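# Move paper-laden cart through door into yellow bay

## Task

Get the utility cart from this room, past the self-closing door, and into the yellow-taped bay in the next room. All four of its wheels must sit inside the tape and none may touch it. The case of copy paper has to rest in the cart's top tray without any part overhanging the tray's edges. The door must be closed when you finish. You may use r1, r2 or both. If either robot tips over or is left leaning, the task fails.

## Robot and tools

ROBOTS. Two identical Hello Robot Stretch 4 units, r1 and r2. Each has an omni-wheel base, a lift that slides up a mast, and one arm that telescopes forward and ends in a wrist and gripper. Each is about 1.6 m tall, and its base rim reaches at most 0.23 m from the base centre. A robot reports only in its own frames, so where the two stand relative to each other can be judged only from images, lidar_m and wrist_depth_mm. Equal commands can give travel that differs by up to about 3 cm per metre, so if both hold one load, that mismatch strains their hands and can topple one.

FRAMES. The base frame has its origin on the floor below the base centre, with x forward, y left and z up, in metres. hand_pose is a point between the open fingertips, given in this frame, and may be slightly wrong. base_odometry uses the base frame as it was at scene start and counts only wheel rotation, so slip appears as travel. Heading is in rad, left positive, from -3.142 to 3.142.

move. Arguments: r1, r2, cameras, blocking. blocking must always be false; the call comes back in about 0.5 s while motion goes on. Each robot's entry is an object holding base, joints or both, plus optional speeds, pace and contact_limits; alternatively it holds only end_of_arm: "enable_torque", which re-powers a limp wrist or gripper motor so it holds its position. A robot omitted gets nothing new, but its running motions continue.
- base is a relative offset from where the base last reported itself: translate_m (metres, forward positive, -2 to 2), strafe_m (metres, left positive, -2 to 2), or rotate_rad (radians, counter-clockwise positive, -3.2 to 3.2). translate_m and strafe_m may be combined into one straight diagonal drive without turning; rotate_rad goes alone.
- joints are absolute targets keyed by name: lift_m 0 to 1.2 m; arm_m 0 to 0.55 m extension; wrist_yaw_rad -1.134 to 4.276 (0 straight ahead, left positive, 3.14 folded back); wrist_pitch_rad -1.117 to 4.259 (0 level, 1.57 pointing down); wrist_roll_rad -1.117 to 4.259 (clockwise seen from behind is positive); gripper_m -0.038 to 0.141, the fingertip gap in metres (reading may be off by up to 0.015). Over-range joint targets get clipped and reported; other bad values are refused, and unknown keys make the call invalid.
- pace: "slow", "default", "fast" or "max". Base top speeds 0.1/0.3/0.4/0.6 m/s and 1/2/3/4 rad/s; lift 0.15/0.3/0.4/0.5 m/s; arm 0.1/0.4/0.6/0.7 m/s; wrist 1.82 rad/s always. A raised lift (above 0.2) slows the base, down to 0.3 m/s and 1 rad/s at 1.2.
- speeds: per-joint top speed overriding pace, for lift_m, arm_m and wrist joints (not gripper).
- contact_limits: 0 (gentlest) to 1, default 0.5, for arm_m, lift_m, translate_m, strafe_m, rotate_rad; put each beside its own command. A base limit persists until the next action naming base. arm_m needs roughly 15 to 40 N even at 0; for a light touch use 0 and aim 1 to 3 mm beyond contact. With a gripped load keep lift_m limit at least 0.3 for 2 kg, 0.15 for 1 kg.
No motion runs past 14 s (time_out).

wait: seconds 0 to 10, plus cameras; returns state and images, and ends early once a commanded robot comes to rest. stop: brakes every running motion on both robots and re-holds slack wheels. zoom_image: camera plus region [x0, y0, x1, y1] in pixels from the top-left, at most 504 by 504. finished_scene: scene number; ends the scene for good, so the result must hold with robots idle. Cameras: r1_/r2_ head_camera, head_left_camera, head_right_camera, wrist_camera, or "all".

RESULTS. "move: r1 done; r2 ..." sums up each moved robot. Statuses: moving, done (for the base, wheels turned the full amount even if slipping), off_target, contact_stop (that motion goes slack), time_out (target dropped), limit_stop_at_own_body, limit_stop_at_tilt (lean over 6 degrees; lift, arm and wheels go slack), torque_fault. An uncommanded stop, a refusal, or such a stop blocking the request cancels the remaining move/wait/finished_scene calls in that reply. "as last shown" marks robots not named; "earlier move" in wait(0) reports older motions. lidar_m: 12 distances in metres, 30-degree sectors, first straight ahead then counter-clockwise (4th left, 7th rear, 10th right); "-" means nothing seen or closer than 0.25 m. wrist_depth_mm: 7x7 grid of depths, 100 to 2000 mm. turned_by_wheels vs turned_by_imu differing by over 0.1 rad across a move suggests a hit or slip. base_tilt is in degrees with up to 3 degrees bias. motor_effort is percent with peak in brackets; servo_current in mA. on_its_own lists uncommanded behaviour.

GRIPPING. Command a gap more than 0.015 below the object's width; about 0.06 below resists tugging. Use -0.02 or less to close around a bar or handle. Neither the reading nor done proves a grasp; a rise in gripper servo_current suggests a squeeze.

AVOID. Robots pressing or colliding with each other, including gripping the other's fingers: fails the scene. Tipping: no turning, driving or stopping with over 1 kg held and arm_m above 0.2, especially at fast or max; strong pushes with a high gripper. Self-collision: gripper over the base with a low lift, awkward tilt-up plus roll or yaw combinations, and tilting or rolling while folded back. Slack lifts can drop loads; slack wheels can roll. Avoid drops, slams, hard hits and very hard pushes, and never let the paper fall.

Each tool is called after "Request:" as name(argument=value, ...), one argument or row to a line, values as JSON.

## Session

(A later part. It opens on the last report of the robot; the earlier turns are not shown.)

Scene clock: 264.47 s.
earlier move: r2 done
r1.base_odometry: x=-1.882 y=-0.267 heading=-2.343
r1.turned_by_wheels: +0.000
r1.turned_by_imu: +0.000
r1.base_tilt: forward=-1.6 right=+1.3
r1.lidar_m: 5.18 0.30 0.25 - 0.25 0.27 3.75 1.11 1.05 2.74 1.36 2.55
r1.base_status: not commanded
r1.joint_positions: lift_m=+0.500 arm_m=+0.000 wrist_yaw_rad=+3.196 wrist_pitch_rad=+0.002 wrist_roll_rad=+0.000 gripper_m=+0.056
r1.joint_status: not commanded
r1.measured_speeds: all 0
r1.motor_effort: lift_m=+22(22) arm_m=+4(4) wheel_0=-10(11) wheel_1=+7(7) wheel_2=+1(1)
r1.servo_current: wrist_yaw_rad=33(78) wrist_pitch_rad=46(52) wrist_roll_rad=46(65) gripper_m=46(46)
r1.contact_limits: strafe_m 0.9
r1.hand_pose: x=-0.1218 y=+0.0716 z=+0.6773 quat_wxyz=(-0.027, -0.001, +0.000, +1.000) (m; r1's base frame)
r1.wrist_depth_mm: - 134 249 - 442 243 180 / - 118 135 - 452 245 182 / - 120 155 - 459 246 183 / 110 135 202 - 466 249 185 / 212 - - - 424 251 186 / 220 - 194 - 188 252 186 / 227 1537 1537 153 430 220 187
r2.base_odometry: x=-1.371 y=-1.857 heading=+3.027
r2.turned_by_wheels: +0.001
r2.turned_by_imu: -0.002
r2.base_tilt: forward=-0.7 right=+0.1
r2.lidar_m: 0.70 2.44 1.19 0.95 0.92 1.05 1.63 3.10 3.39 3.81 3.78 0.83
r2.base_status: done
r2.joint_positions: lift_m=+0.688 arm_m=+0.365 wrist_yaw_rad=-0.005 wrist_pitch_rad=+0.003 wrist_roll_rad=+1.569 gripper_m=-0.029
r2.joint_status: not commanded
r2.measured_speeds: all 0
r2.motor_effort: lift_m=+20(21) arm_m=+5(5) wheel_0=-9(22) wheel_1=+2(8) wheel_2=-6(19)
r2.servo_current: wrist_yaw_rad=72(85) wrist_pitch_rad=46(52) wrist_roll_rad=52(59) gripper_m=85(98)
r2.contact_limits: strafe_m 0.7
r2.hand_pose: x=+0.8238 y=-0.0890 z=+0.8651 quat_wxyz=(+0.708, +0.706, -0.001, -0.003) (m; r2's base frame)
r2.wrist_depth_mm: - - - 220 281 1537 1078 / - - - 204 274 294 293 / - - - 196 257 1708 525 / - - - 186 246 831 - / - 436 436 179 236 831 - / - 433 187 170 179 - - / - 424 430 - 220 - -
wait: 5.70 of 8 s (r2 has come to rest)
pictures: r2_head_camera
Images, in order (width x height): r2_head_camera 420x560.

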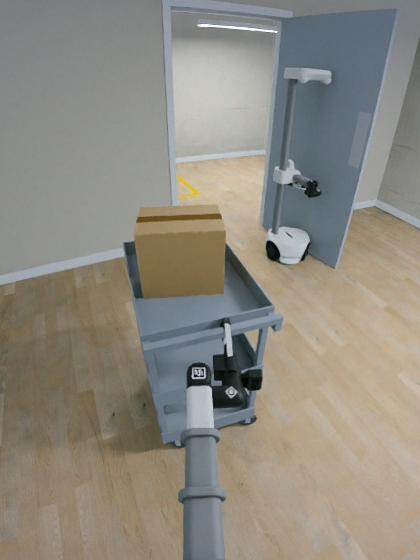

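Request:
move(
  blocking=false,
  cameras=[],
  r2={"base":{"strafe_m":-0.93,"translate_m":-0.4},"contact_limits":{"strafe_m":0.7},"pace":"slow"},
)

Request:
wait(
  seconds=10,
  cameras=[],
)

Request:
wait(
  seconds=4,
  cameras=["r2_head_camera"],
)

Scene clock: 275.73 s.
move: r2 moving
r1: as last shown
r1.lidar_m: 5.19 0.30 0.25 - 0.25 0.27 3.75 1.15 1.05 2.72 1.38 2.54
r1.motor_effort: lift_m=+22(22) arm_m=+4(4) wheel_0=-10(10) wheel_1=+7(7) wheel_2=+1(1)
r1.servo_current: wrist_yaw_rad=59(72) wrist_pitch_rad=39(46) wrist_roll_rad=46(65) gripper_m=39(46)
r1.contact_limits: strafe_m 0.9
r1.wrist_depth_mm: - 134 248 - 442 242 180 / - 119 135 - 449 245 182 / - 120 155 - 459 247 184 / 110 135 201 - 466 250 185 / 212 - - - 427 251 185 / 218 - 195 - 188 252 187 / 226 1576 1576 154 427 221 186
r2.base_odometry: x=-1.365 y=-1.847 heading=+3.027
r2.turned_by_wheels: +0.001
r2.turned_by_imu: +0.001
r2.base_tilt: forward=-0.6 right=+0.1
r2.lidar_m: 0.69 2.46 1.22 0.98 0.95 1.07 1.66 3.09 3.42 3.78 3.77 0.83
r2.base_status: translate_m moving; strafe_m moving
r2.joint_positions: lift_m=+0.688 arm_m=+0.365 wrist_yaw_rad=+0.001 wrist_pitch_rad=+0.003 wrist_roll_rad=+1.569 gripper_m=-0.029
r2.joint_status: not commanded
r2.measured_speeds: translate_m=-0.020 strafe_m=-0.044 rotate_rad=+0.004 lift_m=+0.000 arm_m=+0.000 wrist_yaw_rad=+0.031 wrist_pitch_rad=+0.000 wrist_roll_rad=+0.000
r2.motor_effort: lift_m=+21(21) arm_m=+4(5) wheel_0=+5(9) wheel_1=-9(10) wheel_2=+11(11)
r2.servo_current: wrist_yaw_rad=52(59) wrist_pitch_rad=39(46) wrist_roll_rad=59(65) gripper_m=85(98)
r2.contact_limits: strafe_m 0.7
r2.hand_pose: x=+0.8244 y=-0.0871 z=+0.8651 quat_wxyz=(+0.708, +0.706, +0.001, -0.001) (m; r2's base frame)
r2.wrist_depth_mm: - - - 218 274 1537 1098 / - - - 202 270 294 296 / - - - 194 255 1708 525 / - - - 185 245 831 - / - 436 439 180 237 831 - / - 436 186 171 179 - - / - 430 433 - 222 - -
pictures: none
No camera images: "cameras" was empty.

Scene clock: 285.73 s.
earlier move: r2 moving
r1.base_odometry: x=-1.882 y=-0.267 heading=-2.343
r1.turned_by_wheels: +0.000
r1.turned_by_imu: -0.001
r1.base_tilt: forward=-1.6 right=+1.3
r1.lidar_m: 5.17 0.30 0.25 - 0.25 0.25 3.74 1.14 1.06 2.74 2.92 1.78
r1.base_status: not commanded
r1.joint_positions: lift_m=+0.500 arm_m=+0.000 wrist_yaw_rad=+3.196 wrist_pitch_rad=+0.002 wrist_roll_rad=+0.000 gripper_m=+0.056
r1.joint_status: not commanded
r1.measured_speeds: all 0
r1.motor_effort: lift_m=+22(22) arm_m=+4(4) wheel_0=-10(11) wheel_1=+7(7) wheel_2=+1(1)
r1.servo_current: wrist_yaw_rad=39(78) wrist_pitch_rad=46(52) wrist_roll_rad=26(78) gripper_m=46(52)
r1.contact_limits: strafe_m 0.9
r1.hand_pose: x=-0.1218 y=+0.0716 z=+0.6773 quat_wxyz=(-0.027, -0.001, +0.000, +1.000) (m; r1's base frame)
r1.wrist_depth_mm: - 134 250 - 445 242 181 / - 119 135 - 452 246 182 / - 120 155 - 455 248 184 / 110 135 201 - 466 250 185 / 212 - - - 424 251 186 / 218 - 193 - 187 252 186 / 227 1499 1537 153 433 221 186
r2.base_odometry: x=-0.878 y=-0.995 heading=+3.029
r2.turned_by_wheels: +0.002
r2.turned_by_imu: +0.020
r2.base_tilt: forward=-0.7 right=+0.0
r2.lidar_m: 0.55 0.63 2.07 1.66 1.62 1.81 2.43 2.42 2.65 3.09 3.07 3.42
r2.base_status: translate_m moving; strafe_m moving
r2.joint_positions: lift_m=+0.688 arm_m=+0.365 wrist_yaw_rad=+0.024 wrist_pitch_rad=+0.003 wrist_roll_rad=+1.569 gripper_m=-0.029
r2.joint_status: not commanded
r2.measured_speeds: translate_m=-0.025 strafe_m=-0.059 rotate_rad=+0.004 lift_m=+0.000 arm_m=+0.000 wrist_yaw_rad=+0.000 wrist_pitch_rad=+0.000 wrist_roll_rad=+0.000
r2.motor_effort: lift_m=+21(21) arm_m=-3(5) wheel_0=+18(29) wheel_1=+4(10) wheel_2=+12(22)
r2.servo_current: wrist_yaw_rad=156(163) wrist_pitch_rad=39(52) wrist_roll_rad=39(65) gripper_m=85(104)
r2.contact_limits: strafe_m 0.7
r2.hand_pose: x=+0.8263 y=-0.0804 z=+0.8651 quat_wxyz=(+0.708, +0.706, +0.010, +0.008) (m; r2's base frame)
r2.wrist_depth_mm: - - - - - 1661 1138 / - - - - - 1618 1160 / - - - 338 - 1708 1160 / - - - 319 359 359 362 / - - - 206 293 1708 1229 / - - - 163 180 1618 484 / - - 180 - 204 544 -
wait: 10.00 s; no rest
pictures: none
No camera images: "cameras" was empty.

Scene clock: 286.63 s.
earlier move: r2 done
r1.base_odometry: x=-1.882 y=-0.267 heading=-2.343
r1.turned_by_wheels: +0.000
r1.turned_by_imu: +0.000
r1.base_tilt: forward=-1.6 right=+1.3
r1.lidar_m: 5.19 0.31 0.25 - 0.25 0.27 3.74 1.13 1.04 2.74 2.92 1.76
r1.base_status: not commanded
r1.joint_positions: lift_m=+0.500 arm_m=+0.000 wrist_yaw_rad=+3.196 wrist_pitch_rad=+0.002 wrist_roll_rad=+0.000 gripper_m=+0.056
r1.joint_status: not commanded
r1.measured_speeds: all 0
r1.motor_effort: lift_m=+22(22) arm_m=+4(4) wheel_0=-10(11) wheel_1=+7(7) wheel_2=+1(1)
r1.servo_current: wrist_yaw_rad=52(78) wrist_pitch_rad=46(52) wrist_roll_rad=52(78) gripper_m=46(52)
r1.contact_limits: strafe_m 0.9
r1.hand_pose: x=-0.1218 y=+0.0716 z=+0.6773 quat_wxyz=(-0.027, -0.001, +0.000, +1.000) (m; r1's base frame)
r1.wrist_depth_mm: - 134 250 - 439 243 181 / - 118 135 - 452 245 182 / - 120 155 - 462 247 184 / 110 135 200 - 469 250 186 / 213 - - - 427 251 186 / 218 - 194 - 187 252 186 / 225 1537 1537 153 433 222 186
r2.base_odometry: x=-0.869 y=-0.978 heading=+3.029
r2.turned_by_wheels: +0.000
r2.turned_by_imu: +0.000
r2.base_tilt: forward=-0.7 right=+0.0
r2.lidar_m: 0.58 0.62 2.08 1.67 1.66 1.85 2.38 2.40 2.66 3.11 3.05 3.42
r2.base_status: done
r2.joint_positions: lift_m=+0.688 arm_m=+0.365 wrist_yaw_rad=+0.024 wrist_pitch_rad=+0.003 wrist_roll_rad=+1.569 gripper_m=-0.029
r2.joint_status: not commanded
r2.measured_speeds: all 0
r2.on_its_own: wrist_yaw_rad is at rest, and its servo_current (156 mA) is outside its rest range (0 to 104 mA)
r2.motor_effort: lift_m=+20(21) arm_m=-4(5) wheel_0=+17(29) wheel_1=+3(10) wheel_2=+10(22)
r2.servo_current: wrist_yaw_rad=156(163) wrist_pitch_rad=46(52) wrist_roll_rad=52(65) gripper_m=91(104)
r2.contact_limits: strafe_m 0.7
r2.hand_pose: x=+0.8263 y=-0.0804 z=+0.8651 quat_wxyz=(+0.708, +0.706, +0.010, +0.008) (m; r2's base frame)
r2.wrist_depth_mm: - - - - - 1618 1160 / - - - - - 1661 1160 / - - - 336 - 1708 1182 / - - - 319 355 362 362 / - - - 206 291 1708 1255 / - - - 163 180 1537 484 / - - 180 - 205 544 -
wait: 0.90 of 4 s (r2 has come to rest)
pictures: r2_head_camera
Images, in order (width x height): r2_head_camera 420x560.

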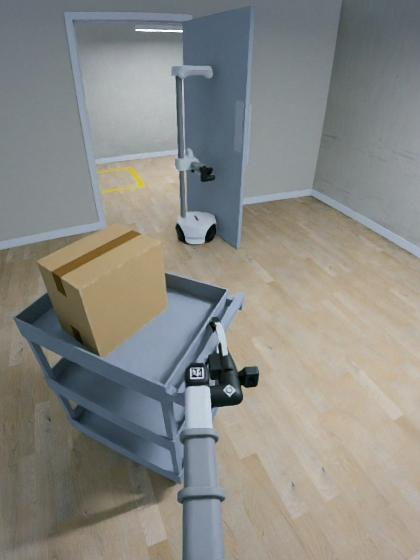

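Request:
move(
  blocking=false,
  cameras=[],
  r2={"base":{"strafe_m":-0.5,"translate_m":-0.1},"contact_limits":{"strafe_m":0.7},"pace":"slow"},
)

Request:
wait(
  seconds=8,
  cameras=["r2_head_camera"],
)

Scene clock: 292.80 s.
move: r2 moving
r1: as last shown
r1.lidar_m: 5.18 0.30 0.25 - 0.25 0.27 3.74 1.15 1.05 2.71 2.93 1.78
r1.motor_effort: lift_m=+22(22) arm_m=+4(4) wheel_0=-10(10) wheel_1=+7(7) wheel_2=+1(1)
r1.servo_current: wrist_yaw_rad=52(59) wrist_pitch_rad=39(46) wrist_roll_rad=52(59) gripper_m=46(52)
r1.contact_limits: strafe_m 0.9
r1.wrist_depth_mm: - 134 248 - 439 242 181 / - 118 135 - 452 245 181 / - 120 154 - 455 247 184 / 110 135 200 - 469 250 185 / 212 - - - 424 251 186 / 218 - 193 - 187 252 186 / 227 1576 1537 153 433 221 186
r2.base_odometry: x=-0.865 y=-0.966 heading=+3.032
r2.turned_by_wheels: +0.003
r2.turned_by_imu: +0.003
r2.base_tilt: forward=-0.7 right=+0.1
r2.lidar_m: 0.55 0.61 2.07 1.69 1.67 1.84 2.39 2.38 2.63 3.09 3.05 3.36
r2.base_status: translate_m moving; strafe_m moving
r2.joint_positions: lift_m=+0.688 arm_m=+0.365 wrist_yaw_rad=+0.024 wrist_pitch_rad=+0.003 wrist_roll_rad=+1.569 gripper_m=-0.029
r2.joint_status: not commanded
r2.measured_speeds: translate_m=-0.009 strafe_m=-0.051 rotate_rad=-0.005 lift_m=+0.000 arm_m=+0.000 wrist_yaw_rad=+0.000 wrist_pitch_rad=+0.000 wrist_roll_rad=+0.000
r2.motor_effort: lift_m=+20(21) arm_m=-4(4) wheel_0=+22(27) wheel_1=+0(2) wheel_2=+14(15)
r2.servo_current: wrist_yaw_rad=156(156) wrist_pitch_rad=46(46) wrist_roll_rad=39(59) gripper_m=98(98)
r2.contact_limits: strafe_m 0.7
r2.hand_pose: x=+0.8263 y=-0.0804 z=+0.8651 quat_wxyz=(+0.708, +0.706, +0.010, +0.008) (m; r2's base frame)
r2.wrist_depth_mm: - - - - - 1661 1138 / - - - - - 1661 1160 / - - - 334 - 1661 1182 / - - - 319 359 359 362 / - - - 206 291 1756 1255 / - - - 162 180 1618 480 / - - 180 - 205 544 -
pictures: none
No camera images: "cameras" was empty.

Scene clock: 298.63 s.
earlier move: r2 done
r1.base_odometry: x=-1.882 y=-0.267 heading=-2.343
r1.turned_by_wheels: +0.000
r1.turned_by_imu: +0.000
r1.base_tilt: forward=-1.6 right=+1.3
r1.lidar_m: 2.02 0.30 0.25 - 0.25 0.25 3.75 1.15 1.02 2.72 2.94 1.82
r1.base_status: not commanded
r1.joint_positions: lift_m=+0.500 arm_m=+0.000 wrist_yaw_rad=+3.196 wrist_pitch_rad=+0.002 wrist_roll_rad=+0.000 gripper_m=+0.056
r1.joint_status: not commanded
r1.measured_speeds: all 0
r1.motor_effort: lift_m=+22(22) arm_m=+4(4) wheel_0=-10(11) wheel_1=+7(7) wheel_2=+1(1)
r1.servo_current: wrist_yaw_rad=39(72) wrist_pitch_rad=39(52) wrist_roll_rad=46(65) gripper_m=39(52)
r1.contact_limits: strafe_m 0.9
r1.hand_pose: x=-0.1218 y=+0.0716 z=+0.6773 quat_wxyz=(-0.027, -0.001, +0.000, +1.000) (m; r1's base frame)
r1.wrist_depth_mm: - 134 249 - 442 242 180 / - 119 135 - 452 245 182 / - 120 156 - 459 246 183 / 110 135 201 - 469 251 185 / 212 - - - 421 251 186 / 218 - 193 - 187 253 186 / 226 1537 1576 153 427 221 186
r2.base_odometry: x=-0.715 y=-0.493 heading=+3.031
r2.turned_by_wheels: -0.001
r2.turned_by_imu: +0.009
r2.base_tilt: forward=-0.7 right=+0.0
r2.lidar_m: 0.58 0.63 2.57 2.12 2.09 2.36 2.13 2.13 2.38 2.63 2.64 2.95
r2.base_status: done
r2.joint_positions: lift_m=+0.688 arm_m=+0.365 wrist_yaw_rad=+0.024 wrist_pitch_rad=+0.003 wrist_roll_rad=+1.569 gripper_m=-0.029
r2.joint_status: not commanded
r2.measured_speeds: all 0
r2.on_its_own: wrist_yaw_rad is at rest, and its servo_current (150 mA) is outside its rest range (0 to 104 mA)
r2.motor_effort: lift_m=+21(21) arm_m=+4(4) wheel_0=+15(27) wheel_1=+1(6) wheel_2=+9(16)
r2.servo_current: wrist_yaw_rad=150(163) wrist_pitch_rad=39(52) wrist_roll_rad=52(65) gripper_m=98(98)
r2.contact_limits: strafe_m 0.7
r2.hand_pose: x=+0.8263 y=-0.0804 z=+0.8651 quat_wxyz=(+0.708, +0.706, +0.010, +0.008) (m; r2's base frame)
r2.wrist_depth_mm: - - - - - 1661 1160 / - - - - - 1661 1160 / - - - 336 - 1661 1160 / - - - 319 359 357 362 / - - - 206 291 1756 1229 / - - - 163 179 1537 480 / - - 180 - 204 544 -
wait: 5.83 of 8 s (r2 has come to rest)
pictures: r2_head_camera
Images, in order (width x height): r2_head_camera 420x560.

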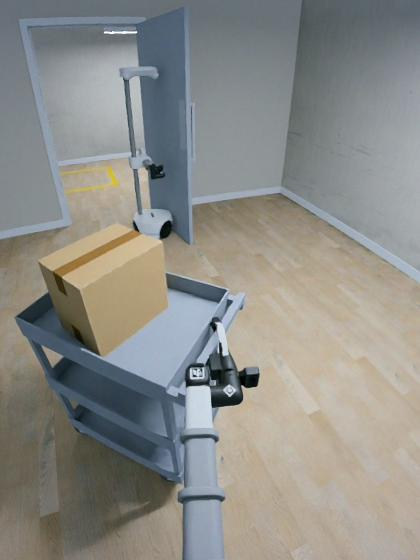

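Request:
move(
  blocking=false,
  cameras=[],
  r2={"base":{"rotate_rad":0.4},"contact_limits":{"rotate_rad":0.7},"pace":"slow"},
)

Request:
wait(
  seconds=6,
  cameras=["r2_head_camera"],
)

Scene clock: 305.50 s.
move: r2 moving
r1: as last shown
r1.lidar_m: 2.05 0.31 0.25 - 0.25 0.25 3.75 1.16 1.05 2.74 2.92 1.80
r1.motor_effort: lift_m=+22(22) arm_m=+4(4) wheel_0=-10(10) wheel_1=+7(7) wheel_2=+1(1)
r1.servo_current: wrist_yaw_rad=46(59) wrist_pitch_rad=33(46) wrist_roll_rad=33(65) gripper_m=52(52)
r1.contact_limits: strafe_m 0.9
r1.wrist_depth_mm: - 134 249 - 442 242 180 / - 119 135 - 452 245 182 / - 120 155 - 462 247 184 / 110 135 200 - 469 250 185 / 212 - - - 424 252 186 / 219 - 194 - 187 252 187 / 227 1537 1576 153 430 222 186
r2.base_odometry: x=-0.715 y=-0.492 heading=-3.132
r2.turned_by_wheels: +0.120
r2.turned_by_imu: +0.113
r2.base_tilt: forward=-0.7 right=+0.1
r2.lidar_m: 0.60 0.70 2.43 2.08 2.09 2.47 2.12 2.16 2.53 2.64 2.63 0.96
r2.base_status: rotate_rad moving
r2.joint_positions: lift_m=+0.688 arm_m=+0.365 wrist_yaw_rad=-0.012 wrist_pitch_rad=+0.003 wrist_roll_rad=+1.570 gripper_m=-0.029
r2.joint_status: not commanded
r2.measured_speeds: translate_m=+0.003 strafe_m=-0.001 rotate_rad=+0.476 lift_m=+0.000 arm_m=-0.001 wrist_yaw_rad=-0.096 wrist_pitch_rad=+0.000 wrist_roll_rad=+0.000
r2.motor_effort: lift_m=+21(21) arm_m=+6(6) wheel_0=-23(23) wheel_1=-13(13) wheel_2=-24(25)
r2.servo_current: wrist_yaw_rad=72(150) wrist_pitch_rad=39(46) wrist_roll_rad=59(59) gripper_m=91(91)
r2.contact_limits: rotate_rad 0.7
r2.hand_pose: x=+0.8230 y=-0.0909 z=+0.8651 quat_wxyz=(+0.707, +0.707, -0.003, -0.005) (m; r2's base frame)
r2.wrist_depth_mm: - - - - - 1618 1138 / - - - - - 1618 1160 / - - - 315 - 1661 1160 / - - - 235 345 357 357 / - - - 182 262 1708 1255 / - - 186 154 179 1537 496 / - - - - 197 - -
pictures: none
No camera images: "cameras" was empty.

Scene clock: 307.00 s.
earlier move: r2 done
r1.base_odometry: x=-1.882 y=-0.267 heading=-2.343
r1.turned_by_wheels: +0.000
r1.turned_by_imu: +0.000
r1.base_tilt: forward=-1.6 right=+1.3
r1.lidar_m: 2.17 0.29 0.25 - 0.25 0.27 3.76 1.12 1.04 2.73 2.91 1.70
r1.base_status: not commanded
r1.joint_positions: lift_m=+0.500 arm_m=+0.000 wrist_yaw_rad=+3.196 wrist_pitch_rad=+0.002 wrist_roll_rad=+0.000 gripper_m=+0.056
r1.joint_status: not commanded
r1.measured_speeds: all 0
r1.motor_effort: lift_m=+22(22) arm_m=+4(4) wheel_0=-10(11) wheel_1=+7(7) wheel_2=+1(1)
r1.servo_current: wrist_yaw_rad=59(78) wrist_pitch_rad=46(52) wrist_roll_rad=52(65) gripper_m=46(52)
r1.contact_limits: strafe_m 0.9
r1.hand_pose: x=-0.1218 y=+0.0716 z=+0.6773 quat_wxyz=(-0.027, -0.001, +0.000, +1.000) (m; r1's base frame)
r1.wrist_depth_mm: - 134 249 - 439 243 180 / - 118 135 - 452 245 182 / - 120 154 - 459 248 184 / 110 135 200 - 469 250 185 / 212 - - - 424 252 186 / 220 - 193 - 187 252 186 / 226 1499 1537 153 430 222 186
r2.base_odometry: x=-0.715 y=-0.493 heading=-2.852
r2.turned_by_wheels: +0.280
r2.turned_by_imu: +0.227
r2.base_tilt: forward=-0.6 right=+0.1
r2.lidar_m: 0.66 0.90 2.22 2.08 2.21 2.20 2.14 2.24 2.72 2.61 2.72 0.86
r2.base_status: done
r2.joint_positions: lift_m=+0.688 arm_m=+0.365 wrist_yaw_rad=-0.004 wrist_pitch_rad=+0.003 wrist_roll_rad=+1.570 gripper_m=-0.029
r2.joint_status: not commanded
r2.measured_speeds: all 0
r2.motor_effort: lift_m=+21(21) arm_m=-4(11) wheel_0=-3(29) wheel_1=+1(19) wheel_2=+0(33)
r2.servo_current: wrist_yaw_rad=52(163) wrist_pitch_rad=39(52) wrist_roll_rad=39(65) gripper_m=85(98)
r2.contact_limits: rotate_rad 0.7
r2.hand_pose: x=+0.8240 y=-0.0885 z=+0.8651 quat_wxyz=(+0.707, +0.707, +0.000, -0.002) (m; r2's base frame)
r2.wrist_depth_mm: - - - 246 - 1618 1138 / - - - 267 303 307 309 / - - - 211 281 1537 1182 / - - - 196 257 1661 517 / - - - 183 242 809 - / - 424 186 168 179 - - / - 413 410 - 215 - -
wait: 1.50 of 6 s (r2 has come to rest)
pictures: r2_head_camera
Images, in order (width x height): r2_head_camera 420x560.

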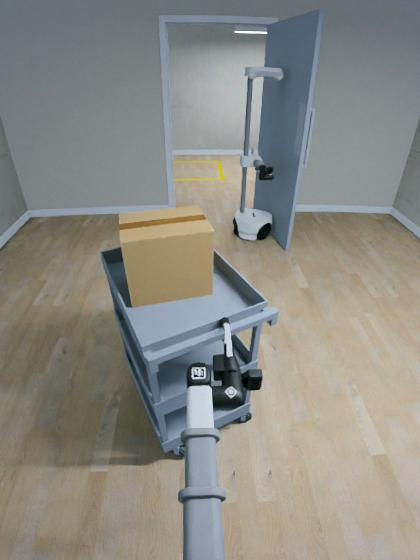

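Request:
move(
  blocking=false,
  cameras=[],
  r2={"base":{"strafe_m":0.27,"translate_m":0.02},"contact_limits":{"strafe_m":0.7},"pace":"slow"},
)

Request:
wait(
  seconds=6,
  cameras=["r2_head_camera"],
)

Scene clock: 314.40 s.
move: r2 moving
r1: as last shown
r1.lidar_m: 2.17 0.29 0.25 - 0.25 0.27 3.72 1.13 1.06 2.74 2.94 1.71
r1.motor_effort: lift_m=+22(22) arm_m=+4(4) wheel_0=-10(10) wheel_1=+7(7) wheel_2=+1(1)
r1.servo_current: wrist_yaw_rad=46(65) wrist_pitch_rad=46(46) wrist_roll_rad=39(59) gripper_m=39(46)
r1.contact_limits: strafe_m 0.9
r1.wrist_depth_mm: - 134 249 - 442 242 181 / - 118 135 - 455 246 182 / - 120 154 - 462 247 184 / 110 135 202 - 469 251 185 / 212 - - - 424 251 186 / 218 - 194 - 188 253 186 / 226 1537 1537 153 430 222 187
r2.base_odometry: x=-0.712 y=-0.506 heading=-2.854
r2.turned_by_wheels: -0.002
r2.turned_by_imu: -0.001
r2.base_tilt: forward=-0.6 right=+0.1
r2.lidar_m: 0.66 0.95 2.19 2.08 2.18 2.24 2.13 2.21 2.75 2.63 2.74 0.86
r2.base_status: translate_m moving; strafe_m moving
r2.joint_positions: lift_m=+0.688 arm_m=+0.365 wrist_yaw_rad=-0.004 wrist_pitch_rad=+0.003 wrist_roll_rad=+1.570 gripper_m=-0.029
r2.joint_status: not commanded
r2.measured_speeds: translate_m=+0.004 strafe_m=+0.054 rotate_rad=-0.001 lift_m=+0.000 arm_m=+0.000 wrist_yaw_rad=-0.007 wrist_pitch_rad=+0.000 wrist_roll_rad=+0.000
r2.motor_effort: lift_m=+21(21) arm_m=-4(4) wheel_0=-10(15) wheel_1=+4(5) wheel_2=-10(10)
r2.servo_current: wrist_yaw_rad=46(59) wrist_pitch_rad=39(46) wrist_roll_rad=46(52) gripper_m=98(98)
r2.contact_limits: strafe_m 0.7
r2.hand_pose: x=+0.8239 y=-0.0886 z=+0.8651 quat_wxyz=(+0.707, +0.707, +0.000, -0.002) (m; r2's base frame)
r2.wrist_depth_mm: - - - 246 - 1661 1160 / - - - 268 303 309 310 / - - - 211 276 1708 1182 / - - - 196 257 1708 - / - - - 183 239 820 - / - 421 185 167 178 - - / - 413 413 - 215 - -
pictures: none
No camera images: "cameras" was empty.

Scene clock: 317.80 s.
earlier move: r2 done
r1.base_odometry: x=-1.882 y=-0.267 heading=-2.343
r1.turned_by_wheels: +0.000
r1.turned_by_imu: +0.000
r1.base_tilt: forward=-1.6 right=+1.3
r1.lidar_m: 5.18 0.27 0.25 - 0.25 0.27 3.75 1.16 1.06 2.74 2.92 1.70
r1.base_status: not commanded
r1.joint_positions: lift_m=+0.500 arm_m=+0.000 wrist_yaw_rad=+3.196 wrist_pitch_rad=+0.002 wrist_roll_rad=+0.000 gripper_m=+0.056
r1.joint_status: not commanded
r1.measured_speeds: all 0
r1.motor_effort: lift_m=+22(22) arm_m=+4(4) wheel_0=-10(11) wheel_1=+7(7) wheel_2=+1(1)
r1.servo_current: wrist_yaw_rad=52(65) wrist_pitch_rad=33(52) wrist_roll_rad=39(65) gripper_m=39(46)
r1.contact_limits: strafe_m 0.9
r1.hand_pose: x=-0.1218 y=+0.0716 z=+0.6773 quat_wxyz=(-0.027, -0.001, +0.000, +1.000) (m; r1's base frame)
r1.wrist_depth_mm: - 134 249 - 442 243 180 / - 119 135 - 455 246 182 / - 119 155 - 459 247 184 / 110 135 201 - 469 251 185 / 212 - - - 427 252 186 / 217 - 193 - 187 253 186 / 227 1537 1537 153 430 221 186
r2.base_odometry: x=-0.657 y=-0.757 heading=-2.853
r2.turned_by_wheels: +0.001
r2.turned_by_imu: +0.000
r2.base_tilt: forward=-0.7 right=+0.1
r2.lidar_m: 0.75 2.65 1.95 1.82 1.93 2.25 2.15 2.23 3.01 2.88 2.99 0.79
r2.base_status: done
r2.joint_positions: lift_m=+0.688 arm_m=+0.365 wrist_yaw_rad=-0.004 wrist_pitch_rad=+0.003 wrist_roll_rad=+1.570 gripper_m=-0.029
r2.joint_status: not commanded
r2.measured_speeds: all 0
r2.motor_effort: lift_m=+20(21) arm_m=-4(4) wheel_0=-7(17) wheel_1=+4(6) wheel_2=-8(12)
r2.servo_current: wrist_yaw_rad=52(59) wrist_pitch_rad=46(52) wrist_roll_rad=46(65) gripper_m=98(98)
r2.contact_limits: strafe_m 0.7
r2.hand_pose: x=+0.8239 y=-0.0887 z=+0.8651 quat_wxyz=(+0.707, +0.707, +0.000, -0.003) (m; r2's base frame)
r2.wrist_depth_mm: - - - 175 236 248 247 / - - - 174 236 1708 1160 / - - - 174 235 820 - / - 433 430 173 234 831 - / - 445 445 172 231 831 - / - 459 186 171 179 - - / - - 466 - 230 - -
wait: 3.40 of 6 s (r2 has come to rest)
pictures: r2_head_camera
Images, in order (width x height): r2_head_camera 420x560.

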